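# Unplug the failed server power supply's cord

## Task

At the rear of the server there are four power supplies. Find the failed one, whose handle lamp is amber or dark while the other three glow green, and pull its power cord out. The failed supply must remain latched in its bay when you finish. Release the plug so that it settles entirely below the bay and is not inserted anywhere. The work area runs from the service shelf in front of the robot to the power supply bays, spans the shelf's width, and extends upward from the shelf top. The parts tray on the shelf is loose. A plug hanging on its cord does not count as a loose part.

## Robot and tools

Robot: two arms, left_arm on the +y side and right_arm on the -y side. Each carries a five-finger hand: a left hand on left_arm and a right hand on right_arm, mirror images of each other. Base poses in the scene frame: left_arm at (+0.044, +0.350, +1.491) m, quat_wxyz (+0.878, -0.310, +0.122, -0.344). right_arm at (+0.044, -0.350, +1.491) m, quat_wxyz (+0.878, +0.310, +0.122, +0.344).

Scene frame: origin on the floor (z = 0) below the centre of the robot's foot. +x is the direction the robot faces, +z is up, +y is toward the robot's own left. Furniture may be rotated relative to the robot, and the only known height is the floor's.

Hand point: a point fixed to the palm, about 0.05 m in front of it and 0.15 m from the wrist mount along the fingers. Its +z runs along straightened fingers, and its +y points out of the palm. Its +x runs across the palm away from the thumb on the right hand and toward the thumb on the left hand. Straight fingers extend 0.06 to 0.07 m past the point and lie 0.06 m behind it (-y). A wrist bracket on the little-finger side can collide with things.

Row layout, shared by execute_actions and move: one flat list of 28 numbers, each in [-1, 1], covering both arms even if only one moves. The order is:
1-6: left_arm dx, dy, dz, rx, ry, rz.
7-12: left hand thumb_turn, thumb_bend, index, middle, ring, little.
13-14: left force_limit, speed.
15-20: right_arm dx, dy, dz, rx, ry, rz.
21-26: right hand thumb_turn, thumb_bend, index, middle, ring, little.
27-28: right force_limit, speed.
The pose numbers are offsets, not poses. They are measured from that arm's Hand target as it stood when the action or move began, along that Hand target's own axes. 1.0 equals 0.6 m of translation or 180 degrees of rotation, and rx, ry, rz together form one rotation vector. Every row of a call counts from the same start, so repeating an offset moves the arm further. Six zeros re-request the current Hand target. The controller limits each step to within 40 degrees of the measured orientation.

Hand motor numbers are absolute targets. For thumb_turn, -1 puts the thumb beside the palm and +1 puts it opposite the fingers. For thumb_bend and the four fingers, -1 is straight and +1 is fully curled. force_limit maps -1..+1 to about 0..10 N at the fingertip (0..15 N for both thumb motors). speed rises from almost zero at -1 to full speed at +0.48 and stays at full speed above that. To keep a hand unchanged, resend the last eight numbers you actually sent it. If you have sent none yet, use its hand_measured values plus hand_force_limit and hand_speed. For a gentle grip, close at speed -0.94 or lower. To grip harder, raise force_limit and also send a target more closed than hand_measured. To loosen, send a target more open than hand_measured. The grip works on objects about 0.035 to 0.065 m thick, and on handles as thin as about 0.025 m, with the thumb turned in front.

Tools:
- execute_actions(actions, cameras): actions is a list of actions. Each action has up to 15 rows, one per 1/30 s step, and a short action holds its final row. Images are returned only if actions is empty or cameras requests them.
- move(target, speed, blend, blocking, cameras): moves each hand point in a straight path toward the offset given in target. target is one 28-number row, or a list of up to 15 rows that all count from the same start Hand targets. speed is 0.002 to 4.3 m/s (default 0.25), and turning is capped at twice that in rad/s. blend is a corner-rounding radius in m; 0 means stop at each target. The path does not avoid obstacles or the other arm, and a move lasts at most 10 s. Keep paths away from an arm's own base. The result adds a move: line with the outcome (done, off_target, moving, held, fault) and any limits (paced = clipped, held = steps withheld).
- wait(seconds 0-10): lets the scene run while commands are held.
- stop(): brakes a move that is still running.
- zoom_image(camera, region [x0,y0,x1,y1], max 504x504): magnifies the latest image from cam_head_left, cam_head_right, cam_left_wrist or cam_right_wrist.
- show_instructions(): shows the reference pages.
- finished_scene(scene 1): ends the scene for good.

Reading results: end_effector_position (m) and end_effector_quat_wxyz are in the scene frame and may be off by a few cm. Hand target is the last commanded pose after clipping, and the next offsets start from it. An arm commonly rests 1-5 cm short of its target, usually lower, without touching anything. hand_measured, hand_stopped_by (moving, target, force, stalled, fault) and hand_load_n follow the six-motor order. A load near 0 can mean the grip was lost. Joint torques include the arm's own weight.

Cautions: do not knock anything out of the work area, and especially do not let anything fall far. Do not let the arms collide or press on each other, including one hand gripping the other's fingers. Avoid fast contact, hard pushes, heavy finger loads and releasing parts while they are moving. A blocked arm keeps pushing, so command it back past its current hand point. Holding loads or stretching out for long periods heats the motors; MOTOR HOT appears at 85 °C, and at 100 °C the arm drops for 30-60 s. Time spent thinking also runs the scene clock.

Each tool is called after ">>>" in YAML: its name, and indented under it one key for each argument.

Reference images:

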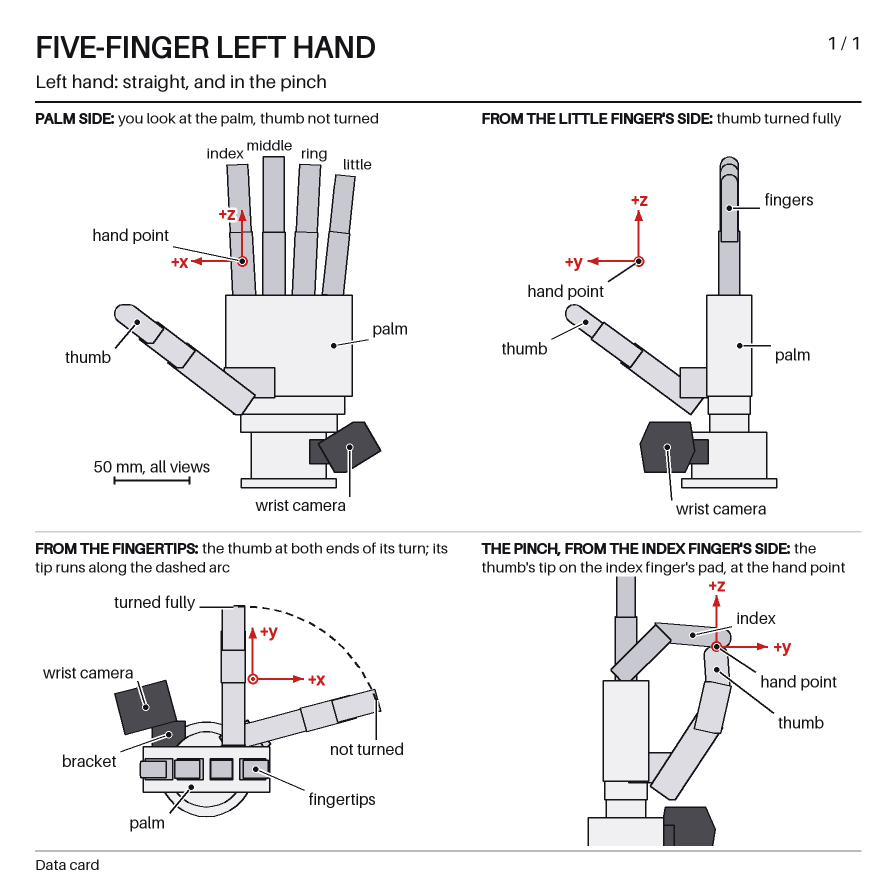

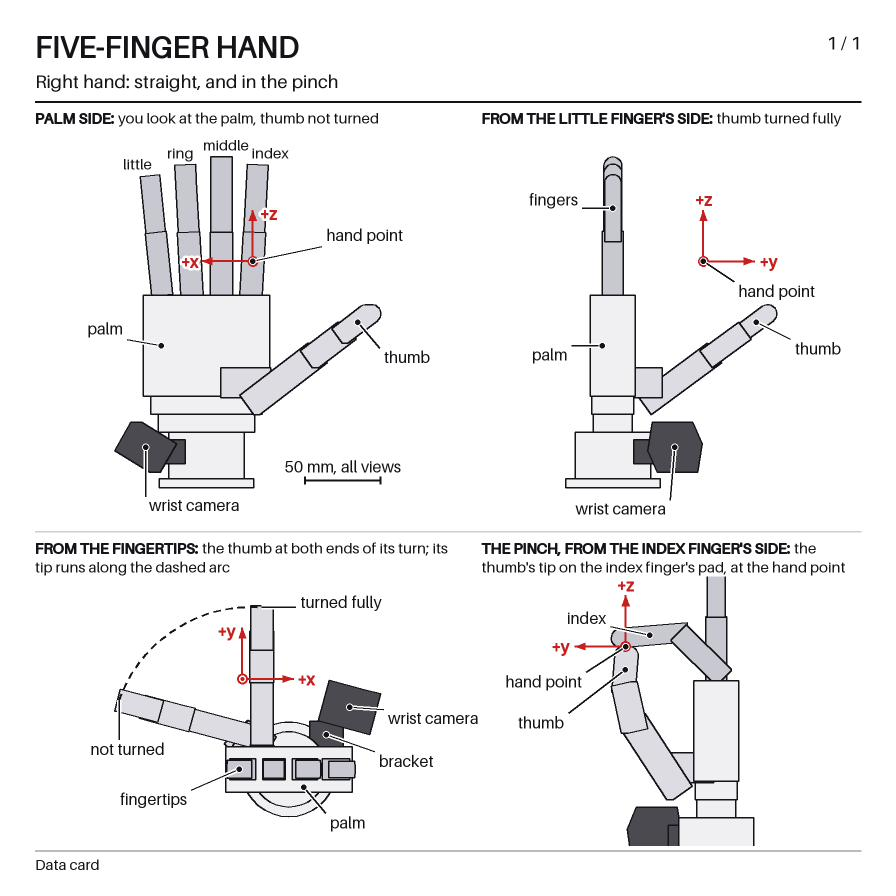

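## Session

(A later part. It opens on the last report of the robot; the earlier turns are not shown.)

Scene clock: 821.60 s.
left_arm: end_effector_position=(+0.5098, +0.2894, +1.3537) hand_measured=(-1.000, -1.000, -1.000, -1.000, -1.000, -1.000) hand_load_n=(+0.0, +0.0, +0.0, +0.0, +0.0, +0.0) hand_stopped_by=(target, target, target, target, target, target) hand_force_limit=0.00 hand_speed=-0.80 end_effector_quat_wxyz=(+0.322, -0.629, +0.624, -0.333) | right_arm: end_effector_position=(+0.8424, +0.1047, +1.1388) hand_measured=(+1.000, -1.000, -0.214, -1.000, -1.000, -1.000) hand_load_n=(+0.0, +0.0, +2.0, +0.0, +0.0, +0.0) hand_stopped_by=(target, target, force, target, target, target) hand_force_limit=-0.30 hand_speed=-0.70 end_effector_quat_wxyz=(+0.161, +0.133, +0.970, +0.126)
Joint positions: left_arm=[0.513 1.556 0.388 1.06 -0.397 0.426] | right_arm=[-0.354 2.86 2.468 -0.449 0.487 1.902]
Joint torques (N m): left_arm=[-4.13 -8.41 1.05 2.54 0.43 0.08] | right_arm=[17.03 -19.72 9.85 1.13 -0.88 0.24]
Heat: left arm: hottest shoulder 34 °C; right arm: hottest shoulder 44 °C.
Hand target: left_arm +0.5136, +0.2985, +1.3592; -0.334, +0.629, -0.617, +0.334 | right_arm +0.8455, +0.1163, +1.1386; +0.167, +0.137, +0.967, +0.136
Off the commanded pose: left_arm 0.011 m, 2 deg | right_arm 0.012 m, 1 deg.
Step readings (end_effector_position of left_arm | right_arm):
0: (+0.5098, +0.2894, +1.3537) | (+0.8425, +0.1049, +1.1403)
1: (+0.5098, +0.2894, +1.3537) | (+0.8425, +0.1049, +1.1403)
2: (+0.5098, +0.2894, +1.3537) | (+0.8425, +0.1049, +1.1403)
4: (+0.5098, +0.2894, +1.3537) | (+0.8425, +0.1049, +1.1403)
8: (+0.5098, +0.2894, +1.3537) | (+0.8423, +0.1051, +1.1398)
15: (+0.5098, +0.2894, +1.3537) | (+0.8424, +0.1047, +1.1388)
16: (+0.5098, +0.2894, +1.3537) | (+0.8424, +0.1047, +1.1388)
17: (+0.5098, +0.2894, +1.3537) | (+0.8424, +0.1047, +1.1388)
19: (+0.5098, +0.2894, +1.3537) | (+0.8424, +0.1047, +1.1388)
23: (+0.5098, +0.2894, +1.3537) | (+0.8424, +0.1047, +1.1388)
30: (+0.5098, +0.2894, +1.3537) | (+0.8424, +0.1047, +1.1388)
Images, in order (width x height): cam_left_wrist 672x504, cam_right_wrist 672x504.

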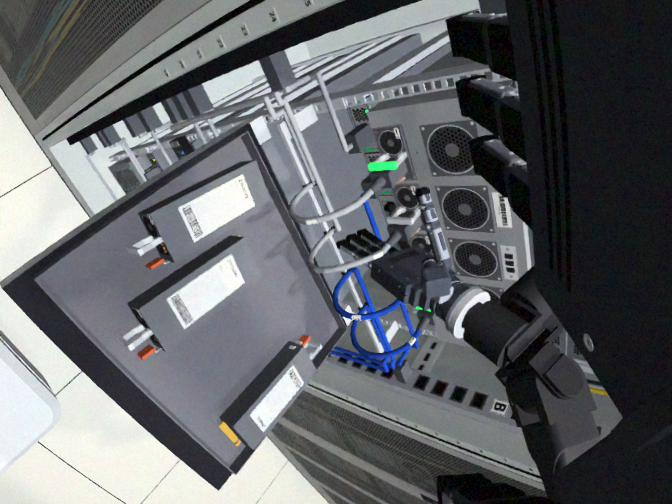

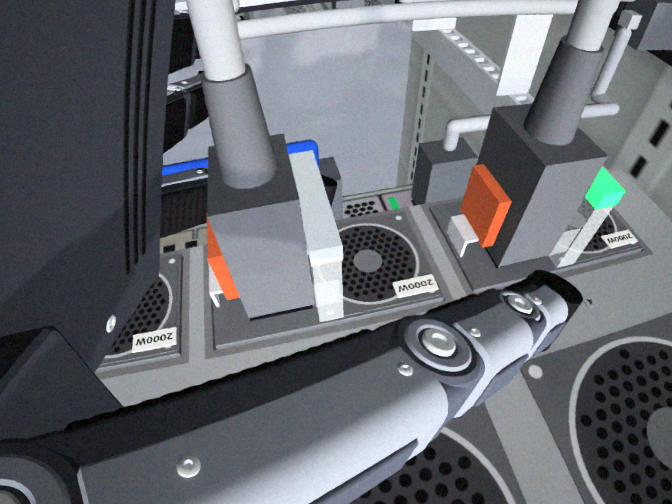

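>>> execute_actions:
  actions:
    - [[0,0,0,0,0,0,-1,-1,-1,-1,-1,-1,0,-0.8,0,0,0,0,0,0,1,-1,-0.7,-1,-1,-1,-0.3,-0.3]]
    - [[0,0,0,0,0,0,-1,-1,-1,-1,-1,-1,0,-0.8,0,0,0,0,0,0,1,-1,-0.7,-1,-1,-1,-0.3,-0.3]]
  cameras: ["cam_left_wrist","cam_right_wrist"]

>>> zoom_image:
  camera: "cam_left_wrist"
  region: [370, 180, 450, 290]

Scene clock: 843.60 s.
left_arm: end_effector_position=(+0.5098, +0.2894, +1.3537) hand_measured=(-1.000, -1.000, -1.000, -1.000, -1.000, -1.000) hand_load_n=(+0.0, +0.0, +0.0, -0.5, +0.0, +0.0) hand_stopped_by=(target, target, target, target, target, target) hand_force_limit=0.00 hand_speed=-0.80 end_effector_quat_wxyz=(+0.322, -0.629, +0.624, -0.333) | right_arm: end_effector_position=(+0.8424, +0.1048, +1.1388) hand_measured=(+1.000, -1.000, -0.700, -1.000, -1.000, -1.000) hand_load_n=(+0.0, +0.0, +0.0, +0.0, +0.0, +0.0) hand_stopped_by=(target, target, target, target, target, target) hand_force_limit=-0.30 hand_speed=-0.30 end_effector_quat_wxyz=(+0.161, +0.133, +0.970, +0.126)
Joint positions: left_arm=[0.513 1.556 0.388 1.06 -0.397 0.426] | right_arm=[-0.354 2.86 2.468 -0.449 0.486 1.901]
Joint torques (N m): left_arm=[-4.01 -8.53 1.11 2.62 0.43 0.08] | right_arm=[16.38 -18.96 9.77 1.14 -0.88 0.21]
Heat: left arm: hottest shoulder 34 °C; right arm: hottest shoulder 43 °C.
Hand target: left_arm +0.5136, +0.2985, +1.3592; -0.334, +0.629, -0.617, +0.334 | right_arm +0.8455, +0.1164, +1.1386; +0.167, +0.137, +0.967, +0.136
Off the commanded pose: left_arm 0.011 m, 2 deg | right_arm 0.012 m, 1 deg.
Step readings (end_effector_position of left_arm | right_arm):
0: (+0.5098, +0.2894, +1.3537) | (+0.8424, +0.1047, +1.1388)
1: (+0.5098, +0.2894, +1.3537) | (+0.8424, +0.1047, +1.1388)
2: (+0.5098, +0.2894, +1.3537) | (+0.8424, +0.1047, +1.1388)
4: (+0.5098, +0.2894, +1.3537) | (+0.8424, +0.1048, +1.1388)
8: (+0.5098, +0.2894, +1.3537) | (+0.8424, +0.1048, +1.1388)
15: (+0.5098, +0.2894, +1.3537) | (+0.8424, +0.1048, +1.1388)
16: (+0.5098, +0.2894, +1.3537) | (+0.8424, +0.1048, +1.1388)
17: (+0.5098, +0.2894, +1.3537) | (+0.8424, +0.1048, +1.1388)
19: (+0.5098, +0.2894, +1.3537) | (+0.8424, +0.1048, +1.1388)
23: (+0.5098, +0.2894, +1.3537) | (+0.8424, +0.1048, +1.1388)
30: (+0.5098, +0.2894, +1.3537) | (+0.8424, +0.1048, +1.1388)
Images, in order (width x height): cam_left_wrist 672x504, cam_right_wrist 672x504.

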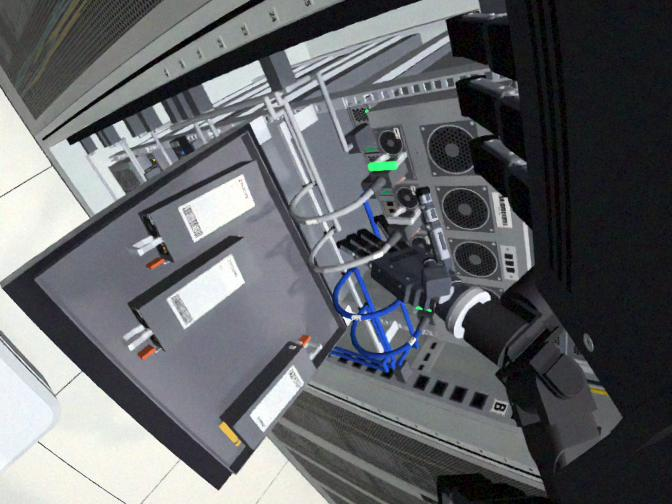

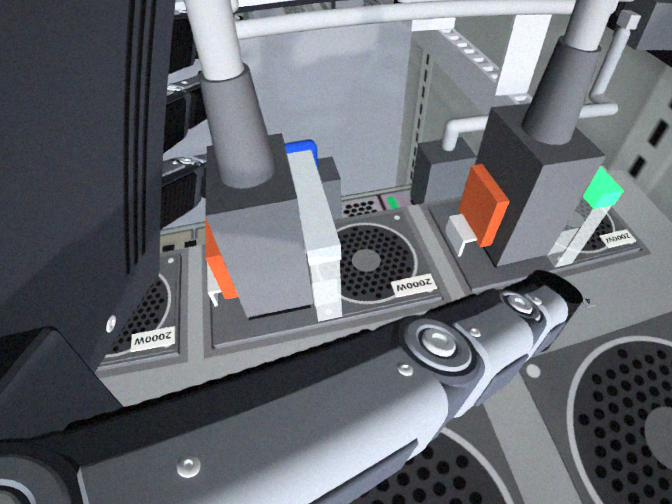

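Scaled by 4.582 from the camera's 672x504 image, which has a finer 960x720 frame.

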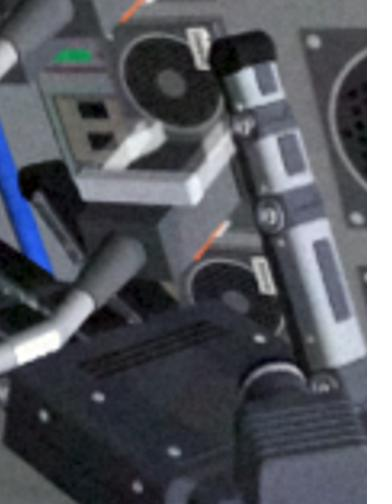

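>>> move:
  target:
    - [0,0,0,0,0,0,-1,-1,-1,-1,-1,-1,0,-0.8,-0.0217,0.0185,-0.0477,0,0,0,1,-1,-0.7,-1,-1,-1,-0.3,-0.3]
    - [0,0,0,0,0,0,-1,-1,-1,-1,-1,-1,0,-0.8,-0.0428,-0.0447,-0.0625,0,0,0,1,-1,-0.7,-1,-1,-1,-0.3,-0.3]
  speed: 0.05
  cameras: ["all"]

>>> zoom_image:
  camera: "cam_left_wrist"
  region: [370, 180, 450, 290]

>>> zoom_image:
  camera: "cam_head_left"
  region: [235, 310, 335, 410]

>>> zoom_image:
  camera: "cam_head_right"
  region: [165, 310, 265, 410]

Scene clock: 857.20 s.
left_arm: end_effector_position=(+0.5098, +0.2894, +1.3537) hand_measured=(-1.000, -1.000, -1.000, -1.000, -1.000, -1.000) hand_load_n=(-0.5, +0.0, +0.0, +0.0, +0.0, +0.0) hand_stopped_by=(target, target, target, target, target, target) hand_force_limit=0.00 hand_speed=-0.80 end_effector_quat_wxyz=(+0.322, -0.629, +0.624, -0.333) | right_arm: end_effector_position=(+0.8368, +0.0928, +1.1708) hand_measured=(+1.000, -1.000, -0.700, -1.000, -1.000, -1.000) hand_load_n=(+0.0, +0.0, +0.0, +0.0, +0.0, +0.0) hand_stopped_by=(target, target, target, target, target, target) hand_force_limit=-0.30 hand_speed=-0.30 end_effector_quat_wxyz=(+0.159, +0.129, +0.969, +0.137)
Joint positions: left_arm=[0.513 1.556 0.388 1.06 -0.397 0.426] | right_arm=[-0.346 2.729 2.278 -0.392 0.469 1.903]
Joint torques (N m): left_arm=[-4.37 -8.35 1.06 2.52 0.42 0.07] | right_arm=[14.92 -22.59 5 1.84 -0.62 0.04]
Heat: left arm: hottest shoulder 34 °C; right arm: hottest shoulder 43 °C.
Hand target: left_arm +0.5136, +0.2985, +1.3592; -0.334, +0.629, -0.617, +0.334 | right_arm +0.8495, +0.0753, +1.1716; +0.167, +0.137, +0.967, +0.136
Off the commanded pose: left_arm 0.011 m, 2 deg | right_arm 0.021 m, 1 deg.
move: off_target (left_arm, right_arm)

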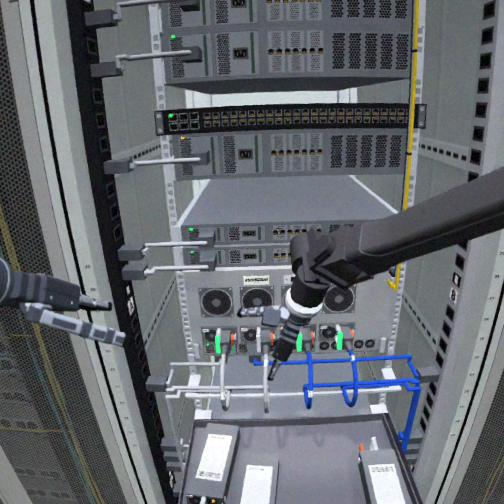

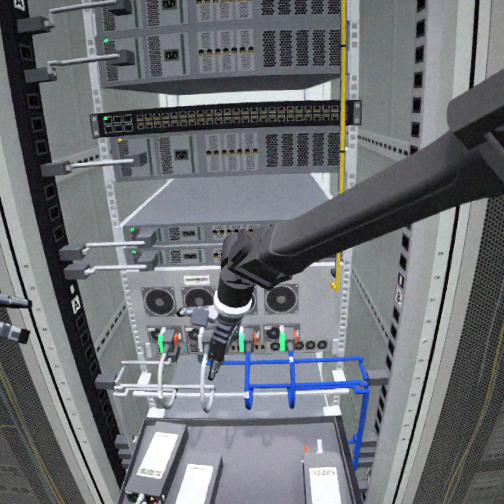

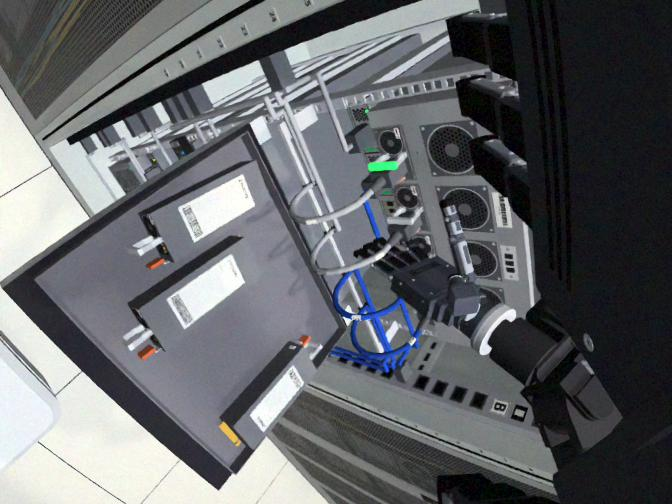

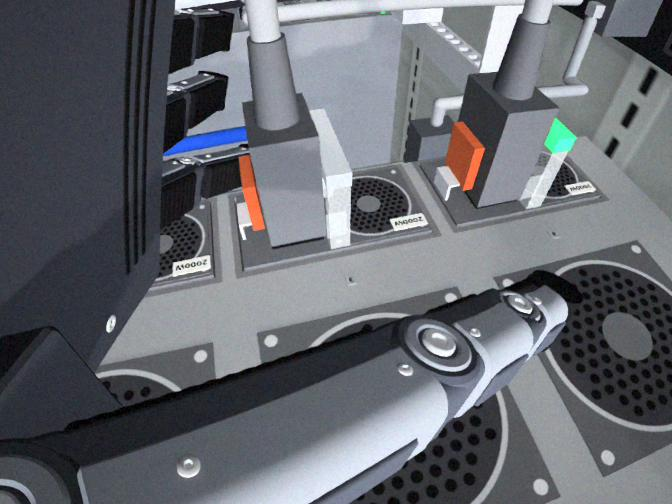

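Scaled by 4.582 from the camera's 672x504 image, which has a finer 960x720 frame.

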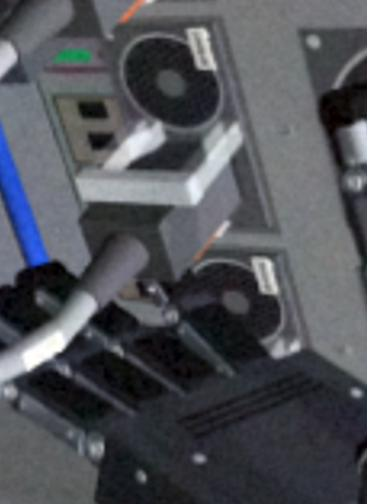

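Scaled by 5.040 from the camera's 504x504 image, which has a finer 720x720 frame.

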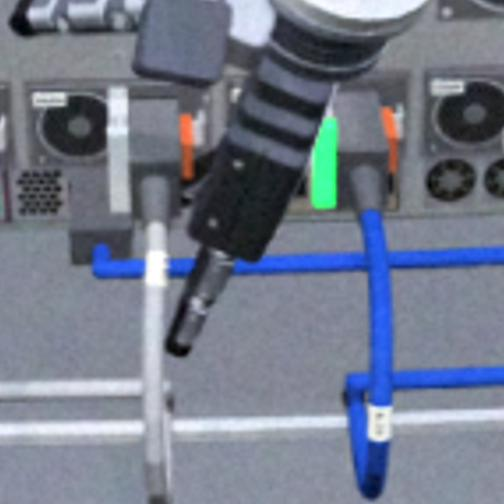

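Scaled by 5.040 from the camera's 504x504 image, which has a finer 720x720 frame.

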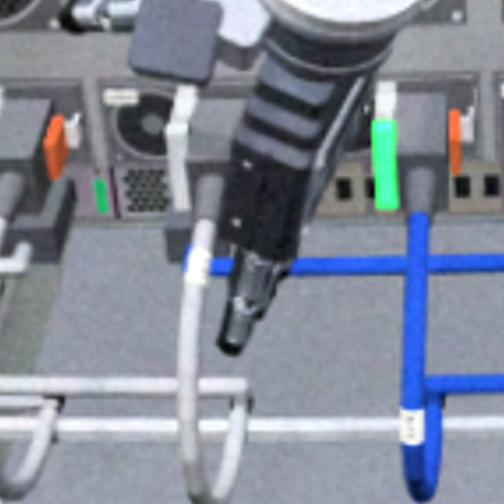

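>>> move:
  target:
    - [0,0,0,0,0,0,-1,-1,-1,-1,-1,-1,0,-0.8,-0.0072,-0.0216,-0.005,0,0,0,1,-1,-0.7,-1,-1,-1,-0.3,-0.3]
    - [0,0,0,0,0,0,-1,-1,-1,-1,-1,-1,0,-0.8,0.0033,-0.033,0.0283,0,0,0,1,-1,-0.7,-1,-1,-1,-0.3,-0.3]
  speed: 0.05

Scene clock: 869.43 s.
left_arm: end_effector_position=(+0.5098, +0.2894, +1.3537) hand_measured=(-1.000, -1.000, -1.000, -1.000, -1.000, -1.000) hand_load_n=(+0.0, +0.0, +0.0, +0.0, +0.0, +0.0) hand_stopped_by=(target, target, target, target, target, target) hand_force_limit=0.00 hand_speed=-0.80 end_effector_quat_wxyz=(+0.322, -0.629, +0.624, -0.333) | right_arm: end_effector_position=(+0.8404, +0.0767, +1.1695) hand_measured=(+1.000, -1.000, -0.700, -1.000, -1.000, -1.000) hand_load_n=(+0.0, +0.0, +0.0, +0.0, +0.0, +0.0) hand_stopped_by=(target, target, target, target, target, target) hand_force_limit=-0.30 hand_speed=-0.30 end_effector_quat_wxyz=(+0.163, +0.126, +0.968, +0.143)
Joint positions: left_arm=[0.513 1.556 0.388 1.06 -0.397 0.426] | right_arm=[-0.367 2.697 2.229 -0.356 0.445 1.877]
Joint torques (N m): left_arm=[-4.01 -8.47 1.05 2.54 0.42 0.07] | right_arm=[12.81 -19.19 7.94 1.62 -0.47 0.08]
Heat: left arm: hottest shoulder 34 °C; right arm: hottest shoulder 43 °C.
Hand target: left_arm +0.5136, +0.2985, +1.3592; -0.334, +0.629, -0.617, +0.334 | right_arm +0.8494, +0.0612, +1.1495; +0.167, +0.137, +0.967, +0.136
Off the commanded pose: left_arm 0.011 m, 2 deg | right_arm 0.027 m, 1 deg.
move: off_target (left_arm, right_arm)

>>> move:
  target: [0,0,0,0,0,0,-1,-1,-1,-1,-1,-1,0,-0.8,0.007,-0.0077,0.0227,0,0,0,1,-1,-0.7,-1,-1,-1,-0.3,-0.3]
  speed: 0.05
  cameras: ["all"]

>>> zoom_image:
  camera: "cam_left_wrist"
  region: [370, 180, 450, 290]

>>> zoom_image:
  camera: "cam_head_left"
  region: [235, 310, 335, 410]

>>> zoom_image:
  camera: "cam_right_wrist"
  region: [100, 100, 390, 340]

Scene clock: 874.70 s.
left_arm: end_effector_position=(+0.5098, +0.2894, +1.3537) hand_measured=(-1.000, -1.000, -1.000, -1.000, -1.000, -1.000) hand_load_n=(+0.0, +0.0, +0.0, +0.0, +0.0, +0.0) hand_stopped_by=(target, target, target, target, target, target) hand_force_limit=0.00 hand_speed=-0.80 end_effector_quat_wxyz=(+0.322, -0.629, +0.624, -0.333) | right_arm: end_effector_position=(+0.8318, +0.0739, +1.1443) hand_measured=(+1.000, -1.000, -0.700, -1.000, -1.000, -1.000) hand_load_n=(+0.0, +0.0, +0.0, +0.0, -0.5, +0.0) hand_stopped_by=(target, target, target, target, target, target) hand_force_limit=-0.30 hand_speed=-0.30 end_effector_quat_wxyz=(+0.157, +0.126, +0.970, +0.138)
Joint positions: left_arm=[0.513 1.556 0.388 1.06 -0.397 0.426] | right_arm=[-0.384 2.73 2.241 -0.346 0.439 1.869]
Joint torques (N m): left_arm=[-4.25 -8.53 1.09 2.52 0.42 0.07] | right_arm=[14.15 -19.25 9.59 1.31 -0.57 0.05]
Heat: left arm: hottest shoulder 34 °C; right arm: hottest shoulder 43 °C.
Hand target: left_arm +0.5136, +0.2985, +1.3592; -0.334, +0.629, -0.617, +0.334 | right_arm +0.8493, +0.0614, +1.1344; +0.167, +0.137, +0.967, +0.136
Off the commanded pose: left_arm 0.011 m, 2 deg | right_arm 0.024 m, 2 deg.
move: off_target (left_arm, right_arm)

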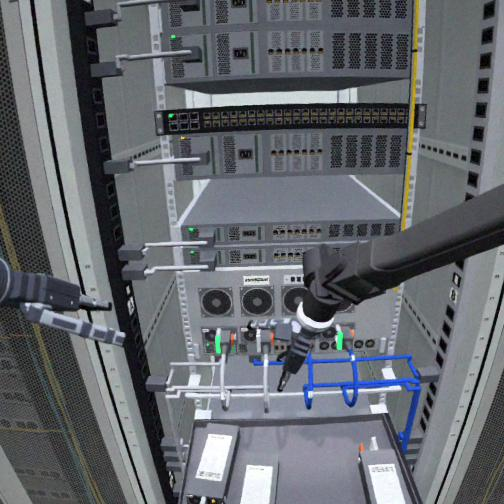

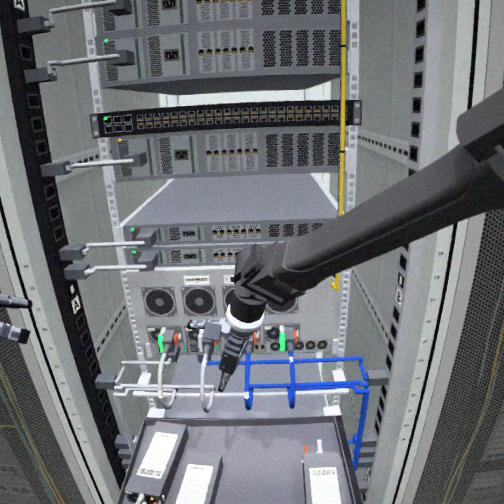

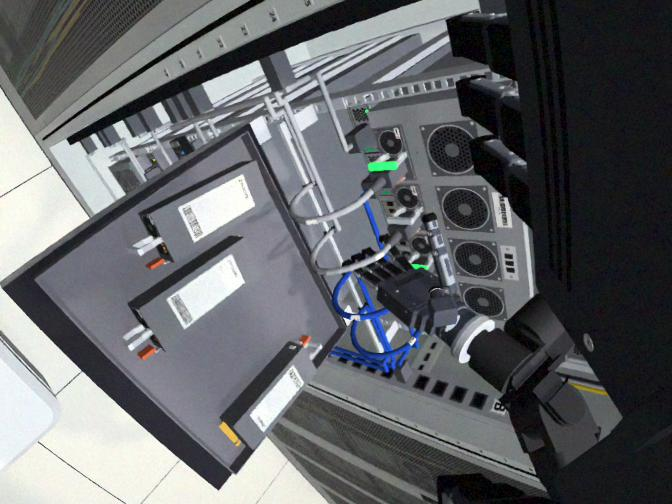

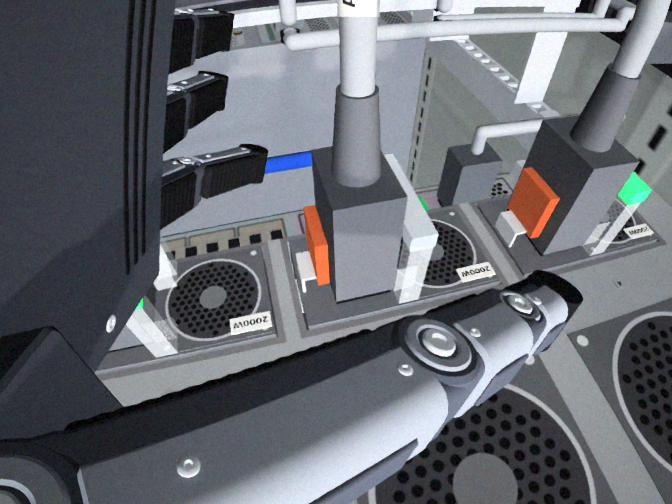

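Scaled by 4.582 from the camera's 672x504 image, which has a finer 960x720 frame.

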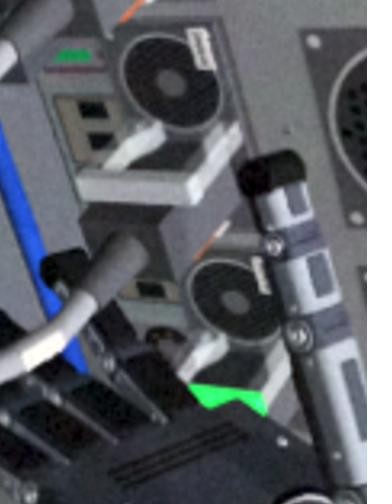

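Scaled by 5.040 from the camera's 504x504 image, which has a finer 720x720 frame.

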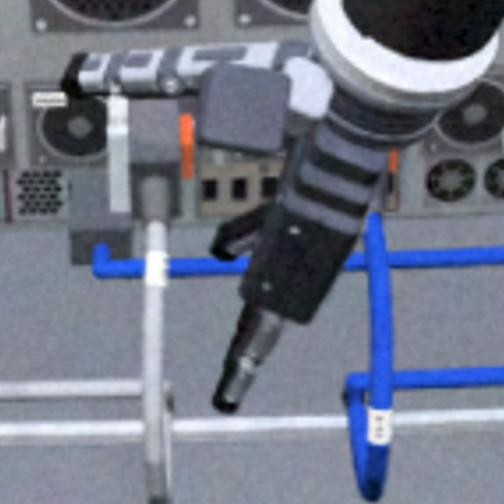

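Scaled by 1.738 from the camera's 672x504 image, which has a finer 960x720 frame.

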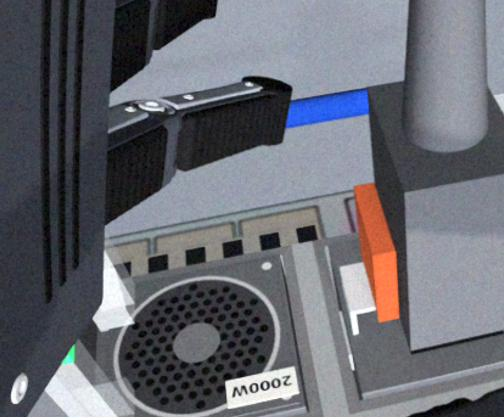

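>>> move:
  target: [0,0,0,0,0,0,-1,-1,-1,-1,-1,-1,0,-0.8,0.0067,0.0672,-0.0123,0,0,0,1,-1,-0.7,-1,-1,-1,-0.3,-0.3]
  speed: 0.05

Scene clock: 889.83 s.
left_arm: end_effector_position=(+0.5098, +0.2894, +1.3537) hand_measured=(-1.000, -1.000, -1.000, -1.000, -1.000, -1.000) hand_load_n=(+0.0, +0.0, -0.5, +0.0, +0.0, +0.0) hand_stopped_by=(target, target, target, target, target, target) hand_force_limit=0.00 hand_speed=-0.80 end_effector_quat_wxyz=(+0.322, -0.629, +0.624, -0.333) | right_arm: end_effector_position=(+0.8446, +0.0895, +1.1461) hand_measured=(+1.000, -1.000, -0.700, -1.000, -1.000, -1.000) hand_load_n=(+0.0, +0.0, +0.0, +0.0, +0.0, +0.0) hand_stopped_by=(target, target, target, target, target, target) hand_force_limit=-0.30 hand_speed=-0.30 end_effector_quat_wxyz=(+0.159, +0.140, +0.969, +0.131)
Joint positions: left_arm=[0.513 1.556 0.388 1.06 -0.397 0.426] | right_arm=[-0.365 2.802 2.383 -0.42 0.473 1.909]
Joint torques (N m): left_arm=[-4.13 -8.47 1.05 2.51 0.43 0.07] | right_arm=[16.62 -20.19 9.42 0.85 -0.54 0.05]
Heat: left arm: hottest shoulder 34 °C; right arm: hottest shoulder 43 °C.
Hand target: left_arm +0.5136, +0.2985, +1.3592; -0.334, +0.629, -0.617, +0.334 | right_arm +0.8520, +0.0983, +1.1525; +0.167, +0.137, +0.967, +0.136
Off the commanded pose: left_arm 0.011 m, 2 deg | right_arm 0.013 m, 1 deg.
move: off_target (left_arm, right_arm)

>>> move:
  target: [0,0,0,0,0,0,-1,-1,-1,-1,-1,-1,0,-0.8,0.0043,0.003,-0.0188,0,0,0,1,-1,-0.7,-1,-1,-1,-0.3,-0.3]
  speed: 0.05

Scene clock: 895.37 s.
left_arm: end_effector_position=(+0.5098, +0.2894, +1.3537) hand_measured=(-1.000, -1.000, -1.000, -1.000, -1.000, -1.000) hand_load_n=(+0.0, +0.0, +0.0, +0.0, +0.0, +0.0) hand_stopped_by=(target, target, target, target, target, target) hand_force_limit=0.00 hand_speed=-0.80 end_effector_quat_wxyz=(+0.322, -0.629, +0.624, -0.333) | right_arm: end_effector_position=(+0.8389, +0.0907, +1.1423) hand_measured=(+1.000, -1.000, -0.700, -1.000, -1.000, -1.000) hand_load_n=(+0.0, -0.5, +0.0, +0.0, +0.0, +0.0) hand_stopped_by=(target, target, target, target, target, target) hand_force_limit=-0.30 hand_speed=-0.30 end_effector_quat_wxyz=(+0.154, +0.137, +0.970, +0.129)
Joint positions: left_arm=[0.513 1.556 0.388 1.06 -0.397 0.426] | right_arm=[-0.365 2.801 2.371 -0.42 0.473 1.908]
Joint torques (N m): left_arm=[-4.01 -8.41 1.13 2.52 0.43 0.06] | right_arm=[17.38 -23.12 4.88 1.5 -0.28 0.08]
Heat: left arm: hottest shoulder 34 °C; right arm: hottest shoulder 43 °C.
Hand target: left_arm +0.5136, +0.2985, +1.3592; -0.334, +0.629, -0.617, +0.334 | right_arm +0.8459, +0.0984, +1.1625; +0.167, +0.137, +0.967, +0.136
Off the commanded pose: left_arm 0.011 m, 2 deg | right_arm 0.023 m, 2 deg.
move: off_target (left_arm, right_arm)

>>> move:
  target: [0,0,0,0,0,0,-1,-1,-1,-1,-1,-1,0,-0.8,-0.0057,0.0062,-0.0182,0,0,0,1,-1,-0.7,-1,-1,-1,-0.3,-0.3]
  speed: 0.05

Scene clock: 899.47 s.
left_arm: end_effector_position=(+0.5098, +0.2894, +1.3537) hand_measured=(-1.000, -1.000, -1.000, -1.000, -1.000, -1.000) hand_load_n=(-0.5, +0.0, +0.0, +0.0, +0.0, +0.0) hand_stopped_by=(target, target, target, target, target, target) hand_force_limit=0.00 hand_speed=-0.80 end_effector_quat_wxyz=(+0.322, -0.629, +0.624, -0.333) | right_arm: end_effector_position=(+0.8399, +0.0907, +1.1553) hand_measured=(+1.000, -1.000, -0.700, -1.000, -1.000, -1.000) hand_load_n=(+0.0, +0.0, +0.0, +0.0, +0.0, +0.0) hand_stopped_by=(target, target, target, target, target, target) hand_force_limit=-0.30 hand_speed=-0.30 end_effector_quat_wxyz=(+0.156, +0.134, +0.970, +0.129)
Joint positions: left_arm=[0.513 1.556 0.388 1.06 -0.397 0.426] | right_arm=[-0.356 2.772 2.342 -0.42 0.478 1.908]
Joint torques (N m): left_arm=[-4.01 -8.53 1.01 2.61 0.42 0.06] | right_arm=[17.61 -23.06 5.08 1.78 -0.26 0.21]
Heat: left arm: hottest shoulder 34 °C; right arm: hottest shoulder 44 °C.
Hand target: left_arm +0.5136, +0.2985, +1.3592; -0.334, +0.629, -0.617, +0.334 | right_arm +0.8460, +0.0984, +1.1747; +0.167, +0.137, +0.967, +0.136
Off the commanded pose: left_arm 0.011 m, 2 deg | right_arm 0.022 m, 2 deg.
move: off_target (left_arm, right_arm)

>>> execute_actions:
  actions:
    - [[0,0,0,0,0,0,-1,-1,-1,-1,-1,-1,0,-0.8,0,0,0,0,0,0,1,-1,0.0,-1,-1,-1,-0.3,-0.6]]
    - [[0,0,0,0,0,0,-1,-1,-1,-1,-1,-1,0,-0.8,0,0,0,0,0,0,1,-1,0.0,-1,-1,-1,-0.3,-0.6]]
    - [[0,0,0,0,0,0,-1,-1,-1,-1,-1,-1,0,-0.8,0,0,0,0,0,0,1,-1,0.0,-1,-1,-1,-0.3,-0.6]]
  cameras: ["all"]

>>> zoom_image:
  camera: "cam_left_wrist"
  region: [370, 180, 450, 290]

>>> zoom_image:
  camera: "cam_head_left"
  region: [235, 310, 335, 410]

>>> zoom_image:
  camera: "cam_right_wrist"
  region: [150, 100, 440, 340]

Scene clock: 907.43 s.
left_arm: end_effector_position=(+0.5098, +0.2894, +1.3537) hand_measured=(-1.000, -1.000, -1.000, -1.000, -1.000, -1.000) hand_load_n=(+0.0, +0.0, +0.0, +0.0, +0.0, +0.0) hand_stopped_by=(target, target, target, target, target, target) hand_force_limit=0.00 hand_speed=-0.80 end_effector_quat_wxyz=(+0.322, -0.629, +0.624, -0.333) | right_arm: end_effector_position=(+0.8394, +0.0904, +1.1548) hand_measured=(+1.000, -1.000, -0.450, -1.000, -1.000, -1.000) hand_load_n=(+0.0, +0.0, +0.5, +0.0, -0.5, +0.0) hand_stopped_by=(target, target, force, target, target, target) hand_force_limit=-0.30 hand_speed=-0.60 end_effector_quat_wxyz=(+0.156, +0.134, +0.970, +0.127)
Joint positions: left_arm=[0.513 1.556 0.388 1.06 -0.397 0.426] | right_arm=[-0.356 2.772 2.341 -0.42 0.482 1.909]
Joint torques (N m): left_arm=[-4.25 -8.47 1.1 2.54 0.43 0.07] | right_arm=[17.55 -22.83 5.33 1.66 -0.39 0.19]
Heat: left arm: hottest shoulder 34 °C; right arm: hottest shoulder 43 °C.
Hand target: left_arm +0.5136, +0.2985, +1.3592; -0.334, +0.629, -0.617, +0.334 | right_arm +0.8461, +0.0983, +1.1747; +0.167, +0.137, +0.967, +0.136
Off the commanded pose: left_arm 0.011 m, 2 deg | right_arm 0.022 m, 2 deg.
Step readings (end_effector_position of left_arm | right_arm):
0: (+0.5098, +0.2894, +1.3537) | (+0.8399, +0.0907, +1.1553)
1: (+0.5098, +0.2894, +1.3537) | (+0.8399, +0.0907, +1.1553)
2: (+0.5098, +0.2894, +1.3537) | (+0.8399, +0.0907, +1.1553)
4: (+0.5098, +0.2894, +1.3537) | (+0.8399, +0.0907, +1.1553)
8: (+0.5098, +0.2894, +1.3537) | (+0.8399, +0.0907, +1.1553)
15: (+0.5098, +0.2894, +1.3537) | (+0.8394, +0.0904, +1.1548)
16: (+0.5098, +0.2894, +1.3537) | (+0.8394, +0.0904, +1.1548)
17: (+0.5098, +0.2894, +1.3537) | (+0.8394, +0.0904, +1.1548)
19: (+0.5098, +0.2894, +1.3537) | (+0.8394, +0.0904, +1.1548)
23: (+0.5098, +0.2894, +1.3537) | (+0.8394, +0.0904, +1.1548)
30: (+0.5098, +0.2894, +1.3537) | (+0.8394, +0.0904, +1.1548)
31: (+0.5098, +0.2894, +1.3537) | (+0.8394, +0.0904, +1.1548)
32: (+0.5098, +0.2894, +1.3537) | (+0.8394, +0.0904, +1.1548)
34: (+0.5098, +0.2894, +1.3537) | (+0.8394, +0.0904, +1.1548)
38: (+0.5098, +0.2894, +1.3537) | (+0.8394, +0.0904, +1.1548)
45: (+0.5098, +0.2894, +1.3537) | (+0.8394, +0.0904, +1.1548)

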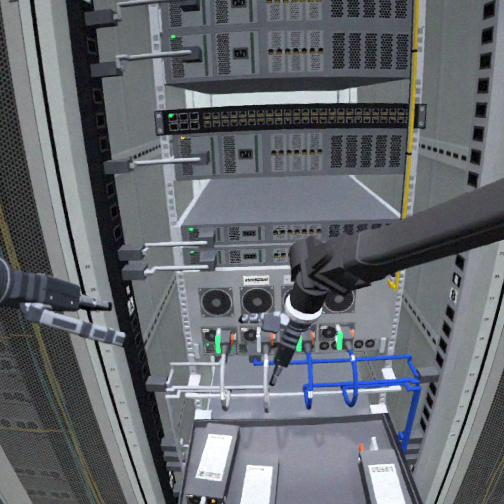

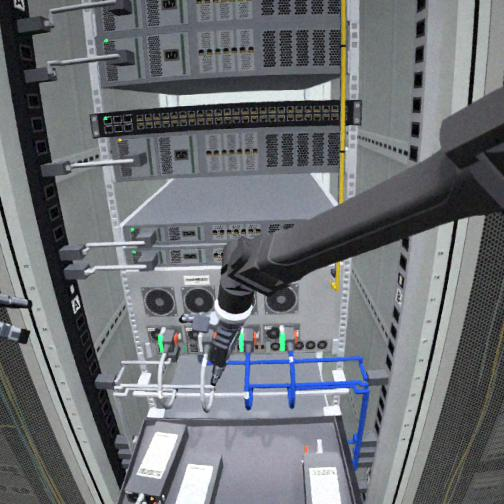

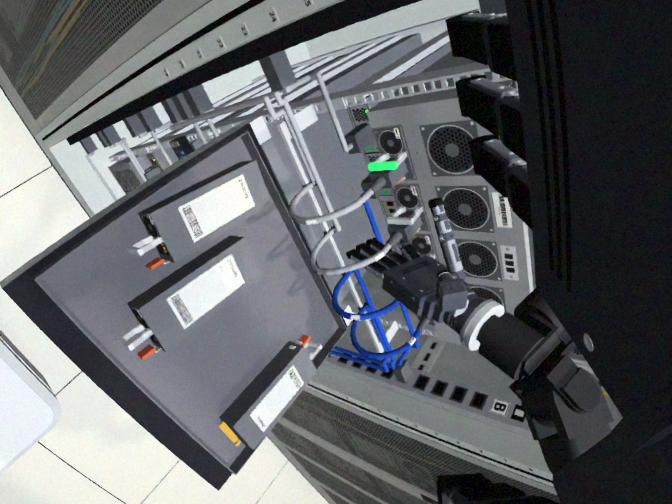

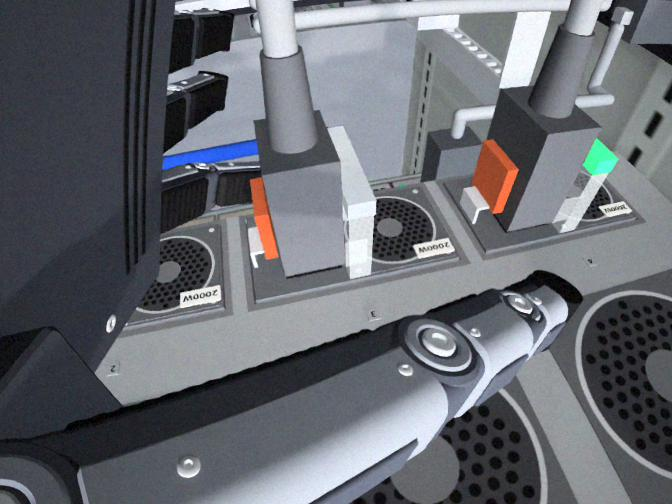

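Scaled by 4.582 from the camera's 672x504 image, which has a finer 960x720 frame.

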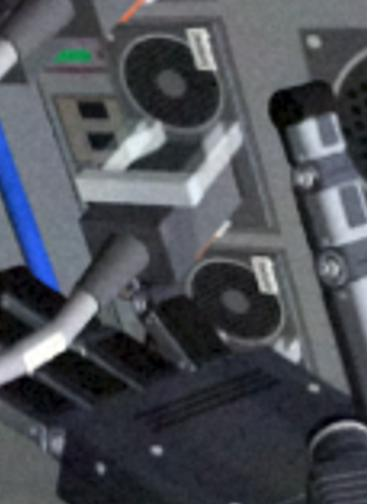

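Scaled by 5.040 from the camera's 504x504 image, which has a finer 720x720 frame.

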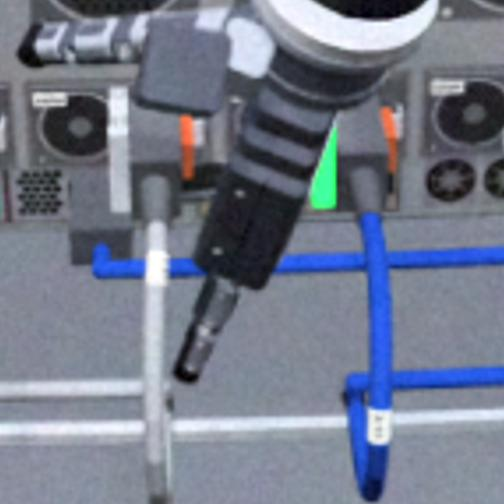

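Scaled by 1.738 from the camera's 672x504 image, which has a finer 960x720 frame.

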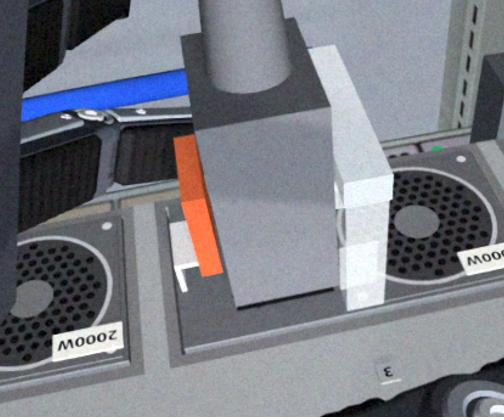

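>>> execute_actions:
  actions:
    - [[0,0,0,0,0,0,-1,-1,-1,-1,-1,-1,0,-0.8,0,0,0,0,0,0,1,0.3,0.0,-1,-1,-1,-0.4,-0.3]]
    - [[0,0,0,0,0,0,-1,-1,-1,-1,-1,-1,0,-0.8,0,0,0,0,0,0,1,0.3,0.0,-1,-1,-1,-0.4,-0.3]]
    - [[0,0,0,0,0,0,-1,-1,-1,-1,-1,-1,0,-0.8,0,0,0,0,0,0,1,0.3,0.0,-1,-1,-1,-0.4,-0.3]]
  cameras: ["all"]

>>> zoom_image:
  camera: "cam_left_wrist"
  region: [370, 180, 470, 290]

>>> zoom_image:
  camera: "cam_head_left"
  region: [235, 310, 335, 410]

>>> zoom_image:
  camera: "cam_right_wrist"
  region: [150, 100, 480, 400]

Scene clock: 919.27 s.
left_arm: end_effector_position=(+0.5098, +0.2894, +1.3537) hand_measured=(-1.000, -1.000, -1.000, -1.000, -1.000, -1.000) hand_load_n=(+0.0, +0.0, +0.0, +0.0, +0.0, +0.0) hand_stopped_by=(target, target, target, target, target, target) hand_force_limit=0.00 hand_speed=-0.80 end_effector_quat_wxyz=(+0.322, -0.629, +0.624, -0.333) | right_arm: end_effector_position=(+0.8396, +0.0907, +1.1555) hand_measured=(+1.000, -0.076, -0.450, -1.000, -1.000, -1.000) hand_load_n=(+0.0, +4.0, +5.5, +0.0, +0.0, +0.0) hand_stopped_by=(target, force, force, target, target, target) hand_force_limit=-0.40 hand_speed=-0.30 end_effector_quat_wxyz=(+0.156, +0.135, +0.970, +0.128)
Joint positions: left_arm=[0.513 1.556 0.388 1.06 -0.397 0.426] | right_arm=[-0.355 2.772 2.341 -0.42 0.482 1.911]
Joint torques (N m): left_arm=[-3.9 -8.59 1.06 2.51 0.42 0.08] | right_arm=[16.97 -23.12 4.97 1.62 -0.43 0.2]
Heat: left arm: hottest shoulder 34 °C; right arm: hottest shoulder 43 °C.
Hand target: left_arm +0.5136, +0.2985, +1.3592; -0.334, +0.629, -0.617, +0.334 | right_arm +0.8460, +0.0985, +1.1748; +0.167, +0.137, +0.967, +0.136
Off the commanded pose: left_arm 0.011 m, 2 deg | right_arm 0.022 m, 2 deg.
Step readings (end_effector_position of left_arm | right_arm):
0: (+0.5098, +0.2894, +1.3537) | (+0.8394, +0.0904, +1.1548)
1: (+0.5098, +0.2894, +1.3537) | (+0.8394, +0.0904, +1.1548)
2: (+0.5098, +0.2894, +1.3537) | (+0.8394, +0.0904, +1.1548)
4: (+0.5098, +0.2894, +1.3537) | (+0.8394, +0.0904, +1.1548)
8: (+0.5098, +0.2894, +1.3537) | (+0.8394, +0.0904, +1.1548)
15: (+0.5098, +0.2894, +1.3537) | (+0.8394, +0.0904, +1.1548)
16: (+0.5098, +0.2894, +1.3537) | (+0.8394, +0.0904, +1.1548)
17: (+0.5098, +0.2894, +1.3537) | (+0.8394, +0.0904, +1.1548)
19: (+0.5098, +0.2894, +1.3537) | (+0.8394, +0.0904, +1.1548)
23: (+0.5098, +0.2894, +1.3537) | (+0.8394, +0.0904, +1.1548)
30: (+0.5098, +0.2894, +1.3537) | (+0.8394, +0.0904, +1.1548)
31: (+0.5098, +0.2894, +1.3537) | (+0.8396, +0.0908, +1.1555)
32: (+0.5098, +0.2894, +1.3537) | (+0.8396, +0.0907, +1.1555)
34: (+0.5098, +0.2894, +1.3537) | (+0.8396, +0.0907, +1.1555)
38: (+0.5098, +0.2894, +1.3537) | (+0.8396, +0.0907, +1.1555)
45: (+0.5098, +0.2894, +1.3537) | (+0.8396, +0.0907, +1.1555)

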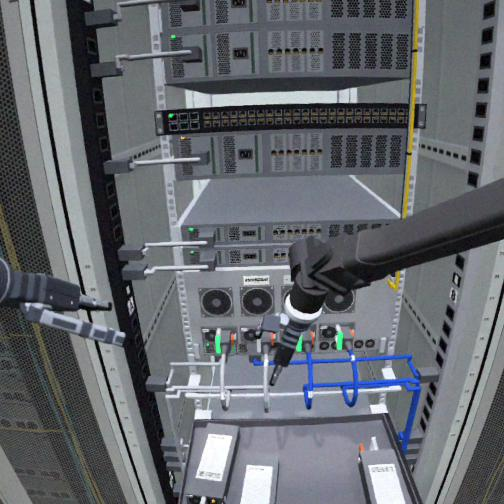

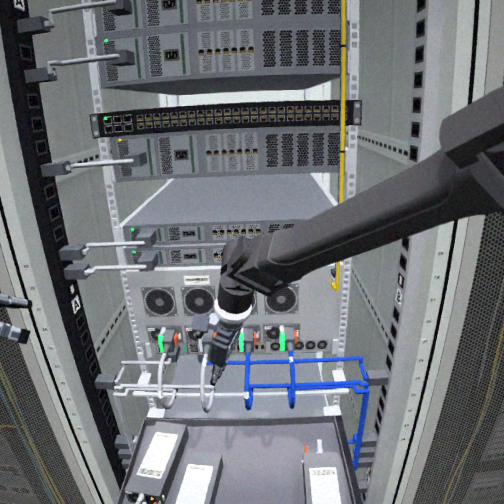

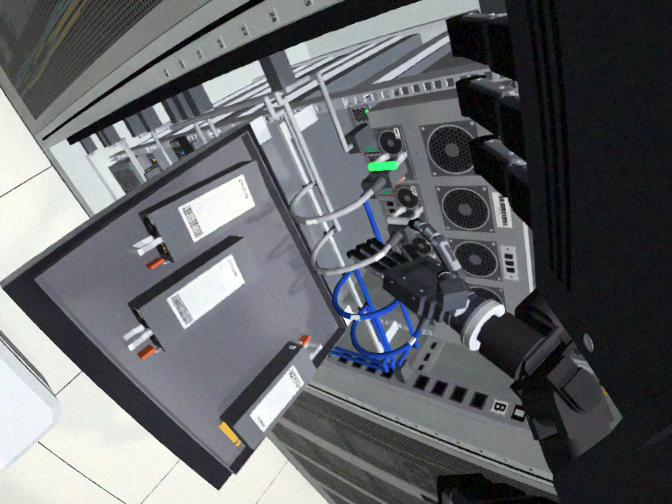

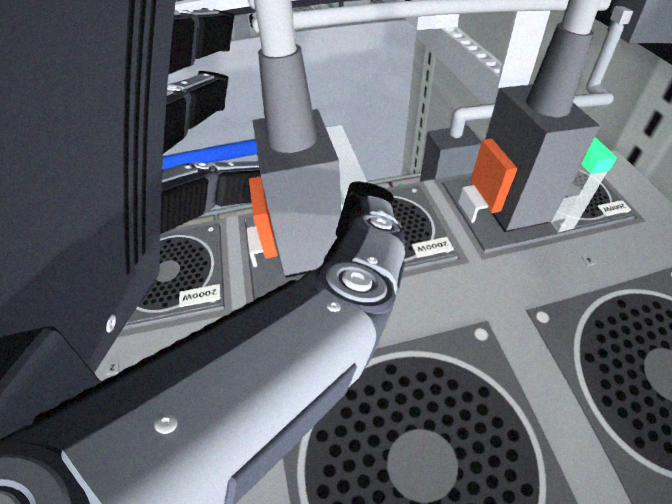

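Scaled by 4.582 from the camera's 672x504 image, which has a finer 960x720 frame.

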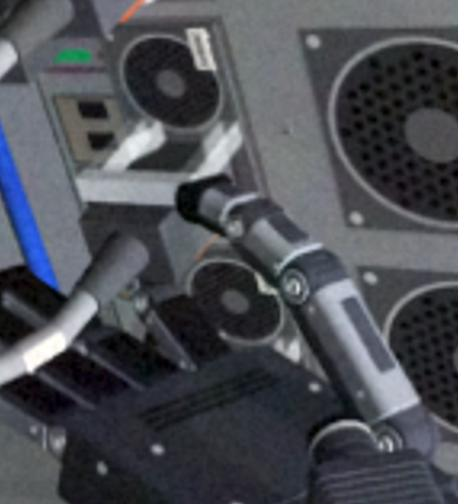

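Scaled by 5.040 from the camera's 504x504 image, which has a finer 720x720 frame.

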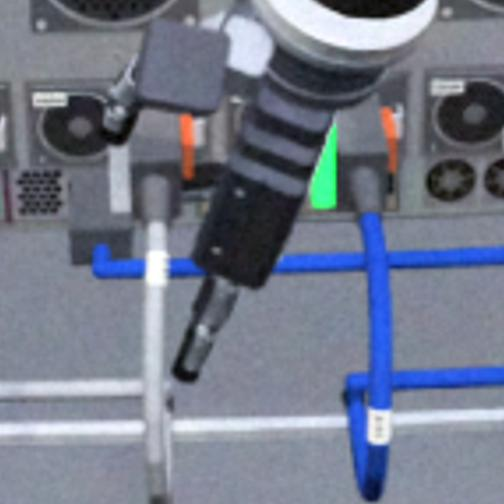

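Scaled by 1.527 from the camera's 672x504 image, which has a finer 960x720 frame.

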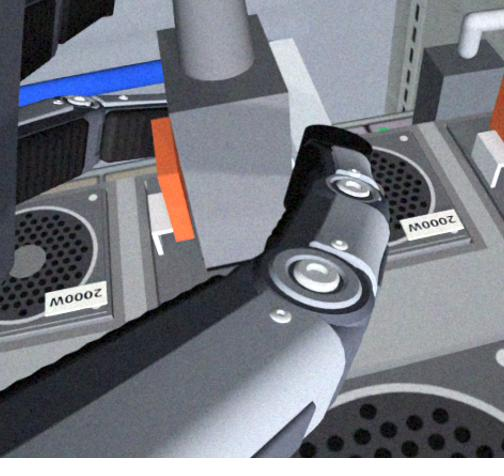

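>>> execute_actions:
  actions:
    - [[0,0,0,0,0,0,-1,-1,-1,-1,-1,-1,0,-0.8,0,0,0,0,0,0,1,-1,-0.85,-1,-1,-1,-0.4,0.2]]
    - [[0,0,0,0,0,0,-1,-1,-1,-1,-1,-1,0,-0.8,-0.0048,0.0052,-0.0152,0,0,0,1,-1,-0.85,-1,-1,-1,-0.4,0.2]]

Scene clock: 938.20 s.
left_arm: end_effector_position=(+0.5098, +0.2894, +1.3537) hand_measured=(-1.000, -1.000, -1.000, -1.000, -1.000, -1.000) hand_load_n=(+0.0, +0.0, +0.0, +0.0, -0.5, +0.0) hand_stopped_by=(target, target, target, target, target, target) hand_force_limit=0.00 hand_speed=-0.80 end_effector_quat_wxyz=(+0.322, -0.629, +0.624, -0.333) | right_arm: end_effector_position=(+0.8414, +0.0903, +1.1657) hand_measured=(+1.000, -1.000, -0.850, -1.000, -1.000, -1.000) hand_load_n=(+0.0, +0.0, +0.0, +0.0, +0.0, +0.0) hand_stopped_by=(target, target, target, target, target, target) hand_force_limit=-0.40 hand_speed=0.20 end_effector_quat_wxyz=(+0.157, +0.134, +0.970, +0.129)
Joint positions: left_arm=[0.513 1.556 0.388 1.06 -0.397 0.426] | right_arm=[-0.349 2.751 2.321 -0.42 0.483 1.912]
Joint torques (N m): left_arm=[-4.19 -8.53 1.11 2.58 0.42 0.08] | right_arm=[17.44 -23.53 5.3 1.63 -0.28 0.18]
Heat: left arm: hottest shoulder 34 °C; right arm: hottest shoulder 43 °C.
Hand target: left_arm +0.5136, +0.2985, +1.3592; -0.334, +0.629, -0.617, +0.334 | right_arm +0.8460, +0.0983, +1.1847; +0.167, +0.137, +0.967, +0.136
Off the commanded pose: left_arm 0.011 m, 2 deg | right_arm 0.021 m, 1 deg.
Step readings (end_effector_position of left_arm | right_arm):
0: (+0.5098, +0.2894, +1.3537) | (+0.8396, +0.0907, +1.1555)
1: (+0.5098, +0.2894, +1.3537) | (+0.8396, +0.0907, +1.1555)
2: (+0.5098, +0.2894, +1.3537) | (+0.8396, +0.0907, +1.1555)
4: (+0.5098, +0.2894, +1.3537) | (+0.8396, +0.0907, +1.1555)
8: (+0.5098, +0.2894, +1.3537) | (+0.8399, +0.0906, +1.1557)
15: (+0.5098, +0.2894, +1.3537) | (+0.8399, +0.0906, +1.1557)
16: (+0.5098, +0.2894, +1.3537) | (+0.8399, +0.0906, +1.1557)
17: (+0.5098, +0.2894, +1.3537) | (+0.8395, +0.0907, +1.1555)
19: (+0.5098, +0.2894, +1.3537) | (+0.8388, +0.0902, +1.1558)
23: (+0.5098, +0.2894, +1.3537) | (+0.8382, +0.0901, +1.1580)
30: (+0.5098, +0.2894, +1.3537) | (+0.8409, +0.0903, +1.1644)


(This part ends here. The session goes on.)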